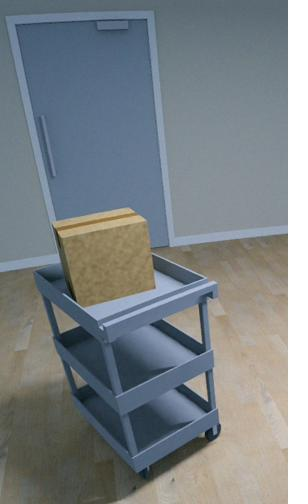

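Request:
move:
  blocking: false
  r1: {"base":{"translate_m":1.4,"strafe_m":-0.79}}
  r2: {"base":{"rotate_rad":0.3}}

Request:
wait:
  seconds: 1.2

Request:
move:
  blocking: false
  r2: {"base":{"strafe_m":0.95},"joints":{"gripper_m":0.1}}

Request:
wait:
  seconds: 5

Request:
wait:
  seconds: 5
  cameras: ["r2_head_camera"]

Request:
move:
  blocking: false
  r1: {"base":{"rotate_rad":1.283}}

Request:
wait:
  seconds: 2
  cameras: ["r1_head_camera","r1_head_left_camera"]

Scene clock: 109.87 s.
move: r1 moving; r2 moving
r1.base_odometry: x=-0.018 y=+0.031 heading=+2.600
r1.turned_by_wheels: +0.000
r1.turned_by_imu: +0.000
r1.base_tilt: forward=-1.6 right=+1.3
r1.lidar_m: 1.69 0.89 0.77 0.76 0.89 0.80 0.81 0.97 1.73 2.03 2.35 3.88
r1.base_status: translate_m moving; strafe_m moving
r1.joint_positions: lift_m=+0.700 arm_m=+0.000 wrist_yaw_rad=+0.003 wrist_pitch_rad=+0.002 wrist_roll_rad=+0.000 gripper_m=+0.056
r1.joint_status: not commanded
r1.measured_speeds: translate_m=+0.123 strafe_m=-0.069 rotate_rad=+0.002 lift_m=+0.000 arm_m=+0.000 wrist_yaw_rad=+0.000 wrist_pitch_rad=+0.000 wrist_roll_rad=+0.000
r1.motor_effort: lift_m=+24(24) arm_m=+4(4) wheel_0=+7(10) wheel_1=+3(5) wheel_2=-9(9)
r1.servo_current: wrist_yaw_rad=52(65) wrist_pitch_rad=39(52) wrist_roll_rad=65(65) gripper_m=39(46)
r1.hand_pose: x=+0.4595 y=-0.0867 z=+0.8772 quat_wxyz=(+1.000, +0.000, +0.001, +0.001) (m; r1's base frame)
r1.wrist_depth_mm: - - 1921 - - - - / 891 - 1921 - - - - / 917 - - - - - - / 904 - - - - - - / 904 - - - - - - / 904 - 191 - 187 - - / - 141 1808 153 - 1808 -
r2.base_odometry: x=+0.000 y=+0.000 heading=-2.958
r2.turned_by_wheels: +0.226
r2.turned_by_imu: +0.221
r2.base_tilt: forward=-0.7 right=+0.1
r2.lidar_m: 1.41 3.69 2.49 2.37 2.03 1.41 1.29 1.34 1.78 2.32 2.40 3.12
r2.base_status: rotate_rad moving
r2.joint_positions: lift_m=+0.700 arm_m=+0.000 wrist_yaw_rad=+0.003 wrist_pitch_rad=+0.001 wrist_roll_rad=+0.000 gripper_m=+0.056
r2.joint_status: not commanded
r2.measured_speeds: translate_m=+0.001 strafe_m=+0.000 rotate_rad=+0.579 lift_m=+0.000 arm_m=+0.000 wrist_yaw_rad=+0.000 wrist_pitch_rad=+0.000 wrist_roll_rad=+0.000
r2.motor_effort: lift_m=+21(21) arm_m=-4(4) wheel_0=-5(8) wheel_1=-3(10) wheel_2=-6(11)
r2.servo_current: wrist_yaw_rad=52(52) wrist_pitch_rad=46(46) wrist_roll_rad=46(52) gripper_m=46(59)
r2.hand_pose: x=+0.4596 y=-0.0867 z=+0.8776 quat_wxyz=(+1.000, +0.000, +0.001, +0.001) (m; r2's base frame)
r2.wrist_depth_mm: - - - - - - - / - - - - - - - / - - - - - - - / - - 1464 - - - - / - - - - - - - / - - 195 1336 191 - - / 1983 1808 1756 - - 1921 1863
pictures: none

Scene clock: 110.43 s.
earlier move: r1 moving; r2 done
r1.base_odometry: x=-0.081 y=+0.143 heading=+2.600
r1.turned_by_wheels: +0.000
r1.turned_by_imu: +0.000
r1.base_tilt: forward=-1.6 right=+1.3
r1.lidar_m: 1.75 0.93 0.79 0.79 0.94 0.93 0.94 1.12 1.96 2.01 2.33 3.76
r1.base_status: translate_m moving; strafe_m moving
r1.joint_positions: lift_m=+0.700 arm_m=+0.000 wrist_yaw_rad=+0.003 wrist_pitch_rad=+0.002 wrist_roll_rad=+0.000 gripper_m=+0.056
r1.joint_status: not commanded
r1.measured_speeds: translate_m=+0.261 strafe_m=-0.148 rotate_rad=+0.000 lift_m=+0.000 arm_m=+0.000 wrist_yaw_rad=+0.000 wrist_pitch_rad=+0.000 wrist_roll_rad=+0.000
r1.motor_effort: lift_m=+23(24) arm_m=+4(4) wheel_0=+10(11) wheel_1=+2(6) wheel_2=-8(10)
r1.servo_current: wrist_yaw_rad=33(65) wrist_pitch_rad=39(52) wrist_roll_rad=33(65) gripper_m=39(46)
r1.hand_pose: x=+0.4595 y=-0.0867 z=+0.8772 quat_wxyz=(+1.000, +0.000, +0.001, +0.001) (m; r1's base frame)
r1.wrist_depth_mm: - - - - - - - / - - 1808 - - - - / - - 1863 - - - - / - - 1808 - - - - / - - 1808 - - - - / - - 192 - 187 - - / - 141 1756 153 - 1983 -
r2.base_odometry: x=+0.000 y=+0.000 heading=-2.885
r2.turned_by_wheels: +0.073
r2.turned_by_imu: +0.071
r2.base_tilt: forward=-0.6 right=+0.1
r2.lidar_m: 1.43 3.40 2.47 2.38 1.87 1.34 1.31 1.38 1.91 2.33 2.43 3.37
r2.base_status: done
r2.joint_positions: lift_m=+0.700 arm_m=+0.000 wrist_yaw_rad=+0.003 wrist_pitch_rad=+0.001 wrist_roll_rad=+0.000 gripper_m=+0.056
r2.joint_status: not commanded
r2.measured_speeds: all 0
r2.motor_effort: lift_m=+21(21) arm_m=-4(4) wheel_0=-3(8) wheel_1=-2(10) wheel_2=-3(11)
r2.servo_current: wrist_yaw_rad=52(52) wrist_pitch_rad=39(46) wrist_roll_rad=46(52) gripper_m=39(59)
r2.hand_pose: x=+0.4596 y=-0.0867 z=+0.8776 quat_wxyz=(+1.000, +0.000, +0.001, +0.001) (m; r2's base frame)
r2.wrist_depth_mm: - - - - - - - / - - - - - - - / - - - - - - - / - - - 1464 - - - / - - - - - - - / - - 195 171 191 - - / 1983 1808 1808 - - 1863 1808
wait: 0.57 of 1.2 s (r2 has come to rest)
pictures: none

Scene clock: 110.93 s.
earlier move: r1 moving
move: r2 moving
r1.base_odometry: x=-0.155 y=+0.273 heading=+2.600
r1.turned_by_wheels: +0.000
r1.turned_by_imu: +0.000
r1.base_tilt: forward=-1.6 right=+1.3
r1.lidar_m: 1.82 0.97 0.80 0.82 0.98 1.06 1.08 1.26 1.96 1.98 2.31 3.60
r1.base_status: translate_m moving; strafe_m moving
r1.joint_positions: lift_m=+0.700 arm_m=+0.000 wrist_yaw_rad=+0.003 wrist_pitch_rad=+0.002 wrist_roll_rad=+0.000 gripper_m=+0.056
r1.joint_status: not commanded
r1.measured_speeds: translate_m=+0.261 strafe_m=-0.147 rotate_rad=-0.001 lift_m=+0.000 arm_m=+0.000 wrist_yaw_rad=+0.000 wrist_pitch_rad=+0.000 wrist_roll_rad=+0.000
r1.motor_effort: lift_m=+23(23) arm_m=+4(4) wheel_0=+7(8) wheel_1=+3(5) wheel_2=-4(7)
r1.servo_current: wrist_yaw_rad=52(59) wrist_pitch_rad=39(46) wrist_roll_rad=39(65) gripper_m=46(46)
r1.hand_pose: x=+0.4595 y=-0.0867 z=+0.8772 quat_wxyz=(+1.000, +0.000, +0.001, +0.001) (m; r1's base frame)
r1.wrist_depth_mm: - - - - - - - / - - - - - - - / - 1661 - - - - - / - - - - - - - / - - - - - - - / - - 191 - 187 - - / - 141 1708 153 - 1863 -
r2.base_odometry: x=+0.009 y=-0.035 heading=-2.884
r2.turned_by_wheels: +0.000
r2.turned_by_imu: +0.000
r2.base_tilt: forward=-0.7 right=+0.1
r2.lidar_m: 1.40 3.36 2.44 2.34 1.91 1.37 1.29 1.38 1.87 2.36 2.49 3.39
r2.base_status: strafe_m moving
r2.joint_positions: lift_m=+0.700 arm_m=+0.000 wrist_yaw_rad=+0.003 wrist_pitch_rad=+0.001 wrist_roll_rad=+0.000 gripper_m=+0.075
r2.joint_status: gripper_m moving
r2.measured_speeds: translate_m=-0.002 strafe_m=+0.139 rotate_rad=+0.009 lift_m=+0.000 arm_m=+0.000 wrist_yaw_rad=+0.000 wrist_pitch_rad=+0.000 wrist_roll_rad=+0.000
r2.motor_effort: lift_m=+21(21) arm_m=-4(4) wheel_0=-7(12) wheel_1=+10(12) wheel_2=+0(3)
r2.servo_current: wrist_yaw_rad=46(65) wrist_pitch_rad=39(46) wrist_roll_rad=46(59) gripper_m=98(98)
r2.hand_pose: x=+0.4596 y=-0.0867 z=+0.8776 quat_wxyz=(+1.000, +0.000, +0.001, +0.001) (m; r2's base frame)
r2.wrist_depth_mm: - - - - - - - / - - - - - - - / - - - - - - - / - - - 1499 - - - / - - - - - - - / - - 190 166 190 - - / 1863 1756 1863 - - 1808 1863
pictures: none

Scene clock: 114.93 s.
earlier move: r1 moving; r2 done
r1.base_odometry: x=-0.743 y=+1.312 heading=+2.600
r1.turned_by_wheels: +0.000
r1.turned_by_imu: -0.003
r1.base_tilt: forward=-1.6 right=+1.3
r1.lidar_m: 2.21 1.25 1.18 1.16 1.32 2.23 2.23 1.96 1.68 1.65 1.95 2.45
r1.base_status: translate_m moving; strafe_m moving
r1.joint_positions: lift_m=+0.700 arm_m=+0.000 wrist_yaw_rad=+0.003 wrist_pitch_rad=+0.002 wrist_roll_rad=+0.000 gripper_m=+0.056
r1.joint_status: not commanded
r1.measured_speeds: translate_m=+0.213 strafe_m=-0.121 rotate_rad=+0.000 lift_m=+0.000 arm_m=+0.000 wrist_yaw_rad=+0.000 wrist_pitch_rad=+0.000 wrist_roll_rad=+0.000
r1.motor_effort: lift_m=+23(23) arm_m=+4(4) wheel_0=+3(9) wheel_1=+3(6) wheel_2=-2(7)
r1.servo_current: wrist_yaw_rad=46(65) wrist_pitch_rad=39(52) wrist_roll_rad=59(72) gripper_m=39(46)
r1.hand_pose: x=+0.4595 y=-0.0867 z=+0.8772 quat_wxyz=(+1.000, +0.000, +0.001, +0.001) (m; r1's base frame)
r1.wrist_depth_mm: - - - - - - - / - - - - - - - / - - - - - - - / - - - - - - - / - - - - - - - / - - 194 - 187 - - / - 151 1921 153 - 1863 1983
r2.base_odometry: x=+0.241 y=-0.919 heading=-2.885
r2.turned_by_wheels: +0.000
r2.turned_by_imu: +0.001
r2.base_tilt: forward=-0.6 right=+0.0
r2.lidar_m: 4.50 2.08 1.49 1.42 1.54 1.35 1.28 1.35 1.90 3.27 3.43 1.65
r2.base_status: done
r2.joint_positions: lift_m=+0.700 arm_m=+0.000 wrist_yaw_rad=+0.003 wrist_pitch_rad=+0.001 wrist_roll_rad=+0.000 gripper_m=+0.100
r2.joint_status: all done
r2.measured_speeds: all 0
r2.motor_effort: lift_m=+21(21) arm_m=-4(5) wheel_0=-2(14) wheel_1=+2(12) wheel_2=+0(3)
r2.servo_current: wrist_yaw_rad=46(65) wrist_pitch_rad=39(52) wrist_roll_rad=46(59) gripper_m=52(98)
r2.hand_pose: x=+0.4596 y=-0.0867 z=+0.8776 quat_wxyz=(+1.000, +0.000, +0.001, +0.001) (m; r2's base frame)
r2.wrist_depth_mm: - - - - - - - / - - - - - - - / - - - - - - - / - - - - - 1464 1499 / - - - - - - - / - - 196 - 195 1863 - / 1808 1863 - - - - 1464
wait: 4.00 of 5 s (r2 has come to rest)
pictures: none

Scene clock: 116.07 s.
earlier move: r1 done
r1.base_odometry: x=-0.792 y=+1.399 heading=+2.600
r1.turned_by_wheels: +0.000
r1.turned_by_imu: +0.000
r1.base_tilt: forward=-1.6 right=+1.3
r1.lidar_m: 2.25 1.30 1.22 1.22 1.33 2.32 2.33 1.95 1.66 1.63 1.93 2.36
r1.base_status: done
r1.joint_positions: lift_m=+0.700 arm_m=+0.000 wrist_yaw_rad=+0.003 wrist_pitch_rad=+0.002 wrist_roll_rad=+0.000 gripper_m=+0.056
r1.joint_status: not commanded
r1.measured_speeds: all 0
r1.motor_effort: lift_m=+23(23) arm_m=+4(4) wheel_0=+0(9) wheel_1=+3(6) wheel_2=+0(7)
r1.servo_current: wrist_yaw_rad=52(65) wrist_pitch_rad=46(52) wrist_roll_rad=52(72) gripper_m=46(46)
r1.hand_pose: x=+0.4595 y=-0.0867 z=+0.8772 quat_wxyz=(+1.000, +0.000, +0.001, +0.001) (m; r1's base frame)
r1.wrist_depth_mm: - - - - - 1983 - / - - - - - 1863 - / - - - - - - - / - - - - - 1983 - / - - - - - - - / - - 193 - 187 1863 - / - 151 1921 153 - 1863 -
r2.base_odometry: x=+0.241 y=-0.919 heading=-2.885
r2.turned_by_wheels: +0.000
r2.turned_by_imu: +0.000
r2.base_tilt: forward=-0.7 right=+0.1
r2.lidar_m: 4.47 2.08 1.49 1.42 1.53 1.36 1.31 1.35 1.89 3.28 3.44 1.67
r2.base_status: done
r2.joint_positions: lift_m=+0.700 arm_m=+0.000 wrist_yaw_rad=+0.003 wrist_pitch_rad=+0.001 wrist_roll_rad=+0.000 gripper_m=+0.100
r2.joint_status: all done
r2.measured_speeds: all 0
r2.motor_effort: lift_m=+21(21) arm_m=-4(5) wheel_0=-2(14) wheel_1=+2(12) wheel_2=+0(3)
r2.servo_current: wrist_yaw_rad=39(65) wrist_pitch_rad=39(52) wrist_roll_rad=59(59) gripper_m=52(98)
r2.hand_pose: x=+0.4596 y=-0.0867 z=+0.8776 quat_wxyz=(+1.000, +0.000, +0.001, +0.001) (m; r2's base frame)
r2.wrist_depth_mm: - - - - - - - / - - - - - - - / - - - - - - - / - - - - - 1464 1464 / - - - - - - - / - - 196 - 195 1808 - / 1808 1863 - - - - 1464
wait: 1.13 of 5 s (r1 has come to rest)
pictures: r2_head_camera
Images, in order (width x height): r2_head_camera 420x560.

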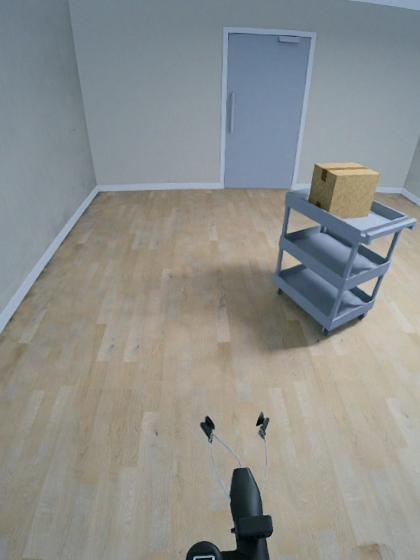

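Scene clock: 116.57 s.
move: r1 moving
r1.base_odometry: x=-0.792 y=+1.399 heading=+2.852
r1.turned_by_wheels: +0.252
r1.turned_by_imu: +0.253
r1.base_tilt: forward=-1.6 right=+1.2
r1.lidar_m: 1.63 1.26 1.19 1.23 1.63 2.33 2.37 1.74 1.66 1.71 2.38 2.36
r1.base_status: rotate_rad moving
r1.joint_positions: lift_m=+0.700 arm_m=+0.000 wrist_yaw_rad=+0.002 wrist_pitch_rad=+0.002 wrist_roll_rad=+0.000 gripper_m=+0.056
r1.joint_status: not commanded
r1.measured_speeds: translate_m=-0.001 strafe_m=-0.002 rotate_rad=+0.971 lift_m=+0.000 arm_m=+0.000 wrist_yaw_rad=+0.000 wrist_pitch_rad=+0.000 wrist_roll_rad=+0.000
r1.motor_effort: lift_m=+23(23) arm_m=+4(4) wheel_0=-10(10) wheel_1=-6(9) wheel_2=-6(7)
r1.servo_current: wrist_yaw_rad=59(59) wrist_pitch_rad=39(52) wrist_roll_rad=39(65) gripper_m=39(46)
r1.hand_pose: x=+0.4595 y=-0.0867 z=+0.8772 quat_wxyz=(+1.000, +0.000, +0.001, +0.001) (m; r1's base frame)
r1.wrist_depth_mm: - - - - - 1921 - / - - - - - 1983 - / - - - - - 1983 - / - - - - - 1983 - / - - - - - - - / - - 190 - 187 - - / - 140 189 153 - 1863 -
r2: as last shown
r2.base_tilt: forward=-0.6 right=+0.1
r2.lidar_m: 4.48 2.12 1.47 1.43 1.53 1.36 1.29 1.33 1.89 3.27 3.42 1.65
r2.motor_effort: lift_m=+21(21) arm_m=-4(4) wheel_0=-1(2) wheel_1=+2(2) wheel_2=+0(0)
r2.servo_current: wrist_yaw_rad=46(52) wrist_pitch_rad=33(46) wrist_roll_rad=52(59) gripper_m=52(52)
r2.wrist_depth_mm: - - - - - - - / - - - - - - - / - - - - - - - / - - - - - 1499 1430 / - - - - - - - / - - 195 - 195 1863 - / 1863 1808 - - - - 1430
pictures: none

Scene clock: 117.97 s.
earlier move: r1 done
r1.base_odometry: x=-0.793 y=+1.399 heading=-2.400
r1.turned_by_wheels: +1.030
r1.turned_by_imu: +1.036
r1.base_tilt: forward=-1.6 right=+1.3
r1.lidar_m: 1.21 1.21 1.60 2.33 2.38 1.72 1.63 1.71 2.32 2.38 1.63 1.24
r1.base_status: done
r1.joint_positions: lift_m=+0.700 arm_m=+0.000 wrist_yaw_rad=+0.002 wrist_pitch_rad=+0.002 wrist_roll_rad=+0.000 gripper_m=+0.056
r1.joint_status: not commanded
r1.measured_speeds: all 0
r1.motor_effort: lift_m=+23(23) arm_m=-2(4) wheel_0=-3(10) wheel_1=-1(10) wheel_2=-1(8)
r1.servo_current: wrist_yaw_rad=33(65) wrist_pitch_rad=39(52) wrist_roll_rad=46(65) gripper_m=46(46)
r1.hand_pose: x=+0.4595 y=-0.0867 z=+0.8772 quat_wxyz=(+1.000, +0.000, +0.001, +0.001) (m; r1's base frame)
r1.wrist_depth_mm: 891 - - - - 991 - / 891 - - - 976 960 - / 904 - - - 991 960 - / 917 - - - - 1008 - / 917 - - - - 976 - / 904 - 190 - 187 946 - / 904 151 - 137 - 917 -
r2.base_odometry: x=+0.241 y=-0.919 heading=-2.885
r2.turned_by_wheels: +0.000
r2.turned_by_imu: +0.000
r2.base_tilt: forward=-0.7 right=+0.1
r2.lidar_m: 4.45 2.08 1.46 1.44 1.54 1.34 1.30 1.38 1.93 3.28 3.43 1.64
r2.base_status: not commanded
r2.joint_positions: lift_m=+0.700 arm_m=+0.000 wrist_yaw_rad=+0.003 wrist_pitch_rad=+0.001 wrist_roll_rad=+0.000 gripper_m=+0.100
r2.joint_status: not commanded
r2.measured_speeds: all 0
r2.motor_effort: lift_m=+21(21) arm_m=-4(4) wheel_0=-2(2) wheel_1=+2(2) wheel_2=+0(1)
r2.servo_current: wrist_yaw_rad=52(52) wrist_pitch_rad=46(46) wrist_roll_rad=52(59) gripper_m=52(59)
r2.hand_pose: x=+0.4596 y=-0.0867 z=+0.8776 quat_wxyz=(+1.000, +0.000, +0.001, +0.001) (m; r2's base frame)
r2.wrist_depth_mm: - - - - - - - / - - - - - - - / - - - - - - - / - - - - - 1499 1464 / - - - - - - - / - - 195 - 195 1863 - / 1863 1808 - - - - 1430
wait: 1.40 of 2 s (r1 has come to rest)
pictures: r1_head_camera, r1_head_left_camera
Images, in order (width x height): r1_head_camera 420x560, r1_head_left_camera 420x672.

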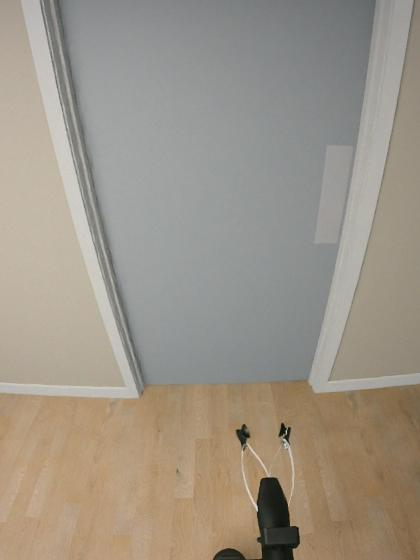

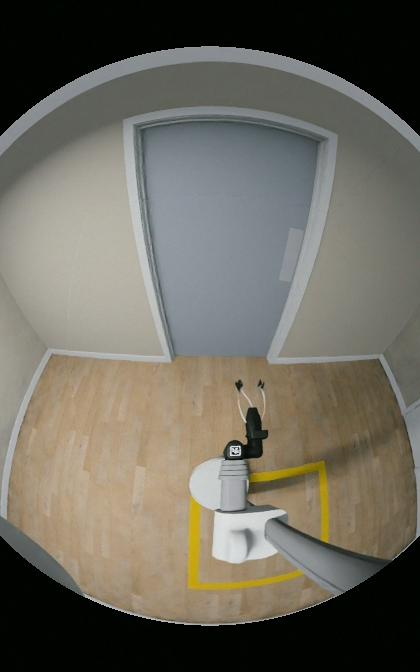

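Request:
move:
  blocking: false
  r2: {"base":{"translate_m":2.0},"pace":"fast"}

Request:
wait:
  seconds: 8

Request:
move:
  blocking: false
  r2: {"base":{"translate_m":1.2,"strafe_m":0.15}}

Request:
wait:
  seconds: 6
  cameras: ["r2_head_camera","r2_wrist_camera","r2_head_right_camera"]

Scene clock: 128.93 s.
move: r2 moving
r1: as last shown
r1.turned_by_wheels: +0.000
r1.turned_by_imu: +0.000
r1.lidar_m: 1.20 1.24 1.58 2.32 2.38 1.74 1.64 1.71 2.34 2.39 1.68 1.27
r1.motor_effort: lift_m=+23(23) arm_m=-4(4) wheel_0=-3(4) wheel_1=+0(1) wheel_2=-1(1)
r1.servo_current: wrist_yaw_rad=33(59) wrist_pitch_rad=52(52) wrist_roll_rad=59(59) gripper_m=46(46)
r1.wrist_depth_mm: 904 - - - - 991 - / 904 - - - 1008 946 - / 904 - - - 1008 976 - / 904 - - - - 976 - / 917 - - - - 976 - / 931 - 190 - 187 931 - / 917 151 - 137 - 917 -
r2.base_odometry: x=+0.196 y=-0.931 heading=-2.884
r2.turned_by_wheels: +0.000
r2.turned_by_imu: +0.001
r2.base_tilt: forward=-0.7 right=+0.1
r2.lidar_m: 4.44 2.06 1.50 1.44 1.51 1.42 1.35 1.42 1.96 3.27 3.39 1.61
r2.base_status: translate_m moving
r2.joint_positions: lift_m=+0.700 arm_m=+0.000 wrist_yaw_rad=+0.003 wrist_pitch_rad=+0.001 wrist_roll_rad=+0.000 gripper_m=+0.100
r2.joint_status: not commanded
r2.measured_speeds: translate_m=+0.183 strafe_m=+0.002 rotate_rad=+0.001 lift_m=+0.000 arm_m=+0.000 wrist_yaw_rad=+0.000 wrist_pitch_rad=+0.000 wrist_roll_rad=+0.000
r2.motor_effort: lift_m=+21(21) arm_m=-4(4) wheel_0=+10(11) wheel_1=+8(9) wheel_2=-14(15)
r2.servo_current: wrist_yaw_rad=46(59) wrist_pitch_rad=39(52) wrist_roll_rad=46(59) gripper_m=52(59)
r2.hand_pose: x=+0.4596 y=-0.0867 z=+0.8776 quat_wxyz=(+1.000, +0.000, +0.001, +0.001) (m; r2's base frame)
r2.wrist_depth_mm: - - - - - - - / - - - - - - - / - - - - - - - / - - - - - 1430 1430 / - - - - - - - / - - 195 - 195 1808 1618 / 1921 1921 - - - - -
pictures: none

Scene clock: 134.80 s.
earlier move: r2 done
r1.base_odometry: x=-0.793 y=+1.399 heading=-2.400
r1.turned_by_wheels: +0.000
r1.turned_by_imu: +0.000
r1.base_tilt: forward=-1.6 right=+1.3
r1.lidar_m: 1.21 1.22 1.57 2.33 2.39 1.72 1.65 1.69 2.36 2.38 1.66 1.26
r1.base_status: not commanded
r1.joint_positions: lift_m=+0.700 arm_m=+0.000 wrist_yaw_rad=+0.002 wrist_pitch_rad=+0.002 wrist_roll_rad=+0.000 gripper_m=+0.056
r1.joint_status: not commanded
r1.measured_speeds: all 0
r1.motor_effort: lift_m=+23(23) arm_m=-4(4) wheel_0=-4(4) wheel_1=-1(1) wheel_2=-1(1)
r1.servo_current: wrist_yaw_rad=46(72) wrist_pitch_rad=39(52) wrist_roll_rad=26(78) gripper_m=39(52)
r1.hand_pose: x=+0.4595 y=-0.0867 z=+0.8772 quat_wxyz=(+1.000, +0.000, +0.001, +0.001) (m; r1's base frame)
r1.wrist_depth_mm: 904 - - - - 991 - / 904 - - - 1008 976 - / 904 - - - 1008 960 - / 904 - - - - 976 - / 904 - - - - 991 - / 917 - 190 - 187 946 - / 904 151 - 136 - 904 -
r2.base_odometry: x=-1.693 y=-1.427 heading=-2.884
r2.turned_by_wheels: +0.000
r2.turned_by_imu: +0.002
r2.base_tilt: forward=-0.7 right=+0.1
r2.lidar_m: 2.50 2.07 1.49 1.43 1.51 2.06 3.32 3.43 0.68 0.60 3.46 2.61
r2.base_status: done
r2.joint_positions: lift_m=+0.700 arm_m=+0.000 wrist_yaw_rad=+0.003 wrist_pitch_rad=+0.001 wrist_roll_rad=+0.000 gripper_m=+0.100
r2.joint_status: not commanded
r2.measured_speeds: all 0
r2.motor_effort: lift_m=+21(21) arm_m=-4(4) wheel_0=+1(11) wheel_1=+2(11) wheel_2=+0(16)
r2.servo_current: wrist_yaw_rad=46(65) wrist_pitch_rad=46(52) wrist_roll_rad=46(65) gripper_m=46(59)
r2.hand_pose: x=+0.4596 y=-0.0867 z=+0.8776 quat_wxyz=(+1.000, +0.000, +0.001, +0.001) (m; r2's base frame)
r2.wrist_depth_mm: - - - - - - - / - - - - - - - / - - - - - - - / - - - - - - - / - - - - - - - / - - 195 - 196 - - / 1863 1863 - - 1983 1808 1808
wait: 5.87 of 8 s (r2 has come to rest)
pictures: none

Scene clock: 135.30 s.
move: r2 moving
r1: as last shown
r1.lidar_m: 1.20 1.23 1.61 2.30 2.41 1.71 1.63 1.68 2.31 2.38 1.68 1.26
r1.motor_effort: lift_m=+23(23) arm_m=-4(4) wheel_0=-4(4) wheel_1=+0(1) wheel_2=-1(1)
r1.servo_current: wrist_yaw_rad=33(59) wrist_pitch_rad=46(52) wrist_roll_rad=46(72) gripper_m=39(46)
r1.wrist_depth_mm: 891 - - - - 1008 - / 904 - - - 1008 976 - / 917 - - - 1025 976 - / 917 - - - - 976 - / 917 - - - - 976 - / 917 - 190 - 187 931 - / 917 151 - 137 - 917 -
r2.base_odometry: x=-1.722 y=-1.439 heading=-2.884
r2.turned_by_wheels: +0.000
r2.turned_by_imu: +0.000
r2.base_tilt: forward=-0.7 right=+0.1
r2.lidar_m: 2.44 2.06 1.49 1.43 1.50 2.04 3.38 3.46 0.70 0.61 3.44 2.59
r2.base_status: translate_m moving; strafe_m moving
r2.joint_positions: lift_m=+0.700 arm_m=+0.000 wrist_yaw_rad=+0.003 wrist_pitch_rad=+0.001 wrist_roll_rad=+0.000 gripper_m=+0.100
r2.joint_status: not commanded
r2.measured_speeds: translate_m=+0.122 strafe_m=+0.015 rotate_rad=+0.003 lift_m=+0.000 arm_m=+0.000 wrist_yaw_rad=+0.000 wrist_pitch_rad=+0.000 wrist_roll_rad=+0.000
r2.motor_effort: lift_m=+21(21) arm_m=-4(4) wheel_0=+6(7) wheel_1=+9(9) wheel_2=-12(13)
r2.servo_current: wrist_yaw_rad=33(52) wrist_pitch_rad=39(52) wrist_roll_rad=46(52) gripper_m=46(59)
r2.hand_pose: x=+0.4596 y=-0.0867 z=+0.8776 quat_wxyz=(+1.000, +0.000, +0.001, +0.001) (m; r2's base frame)
r2.wrist_depth_mm: - - - - - - - / - - - - - - - / - - - - - - - / - - - - - - - / - - - - - - - / - - 195 - 195 - - / 1863 1863 - - 1983 1808 1863
pictures: none

Scene clock: 140.30 s.
earlier move: r2 done
r1.base_odometry: x=-0.793 y=+1.399 heading=-2.400
r1.turned_by_wheels: +0.000
r1.turned_by_imu: +0.000
r1.base_tilt: forward=-1.6 right=+1.3
r1.lidar_m: 1.21 1.23 1.59 2.31 2.40 1.74 1.63 1.70 2.32 2.37 1.68 1.25
r1.base_status: not commanded
r1.joint_positions: lift_m=+0.700 arm_m=+0.000 wrist_yaw_rad=+0.002 wrist_pitch_rad=+0.002 wrist_roll_rad=+0.000 gripper_m=+0.056
r1.joint_status: not commanded
r1.measured_speeds: all 0
r1.motor_effort: lift_m=+23(23) arm_m=-3(4) wheel_0=-3(4) wheel_1=-1(1) wheel_2=-1(1)
r1.servo_current: wrist_yaw_rad=52(72) wrist_pitch_rad=46(52) wrist_roll_rad=59(72) gripper_m=46(52)
r1.hand_pose: x=+0.4595 y=-0.0867 z=+0.8772 quat_wxyz=(+1.000, +0.000, +0.001, +0.001) (m; r1's base frame)
r1.wrist_depth_mm: 904 - - - - 991 - / 904 - - - 1008 960 - / 917 - - - 991 991 - / 904 - - - - 976 - / 917 - - - - 976 - / 917 - 190 - 187 946 - / 917 151 - 137 - 917 -
r2.base_odometry: x=-2.815 y=-1.878 heading=-2.884
r2.turned_by_wheels: +0.000
r2.turned_by_imu: +0.002
r2.base_tilt: forward=-0.7 right=+0.1
r2.lidar_m: 1.31 1.36 1.34 1.26 1.34 1.86 - 1.41 1.48 3.45 1.90 1.37
r2.base_status: done
r2.joint_positions: lift_m=+0.700 arm_m=+0.000 wrist_yaw_rad=+0.003 wrist_pitch_rad=+0.001 wrist_roll_rad=+0.000 gripper_m=+0.100
r2.joint_status: not commanded
r2.measured_speeds: all 0
r2.motor_effort: lift_m=+21(21) arm_m=-4(4) wheel_0=+2(11) wheel_1=+4(10) wheel_2=-5(14)
r2.servo_current: wrist_yaw_rad=39(65) wrist_pitch_rad=33(52) wrist_roll_rad=46(65) gripper_m=52(59)
r2.hand_pose: x=+0.4595 y=-0.0867 z=+0.8776 quat_wxyz=(+1.000, +0.000, +0.001, +0.001) (m; r2's base frame)
r2.wrist_depth_mm: - - - - - - - / - - - - - - - / - - - - - - - / - - - - - - - / - - - - - - - / - - 189 - 185 - - / - - - - - - -
wait: 5.00 of 6 s (r2 has come to rest)
pictures: r2_head_camera, r2_head_right_camera, r2_wrist_camera
Images, in order (width x height): r2_head_camera 420x560, r2_head_right_camera 420x672, r2_wrist_camera 616x392.

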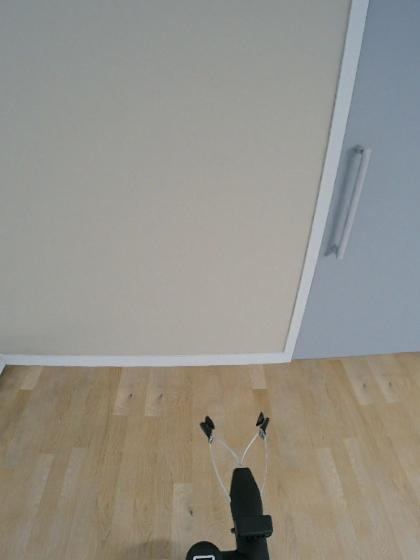

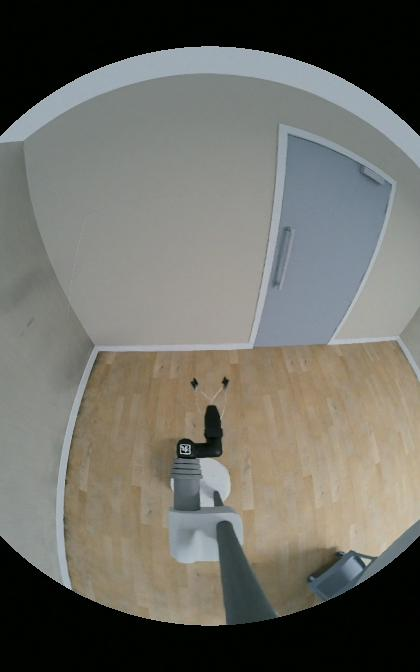

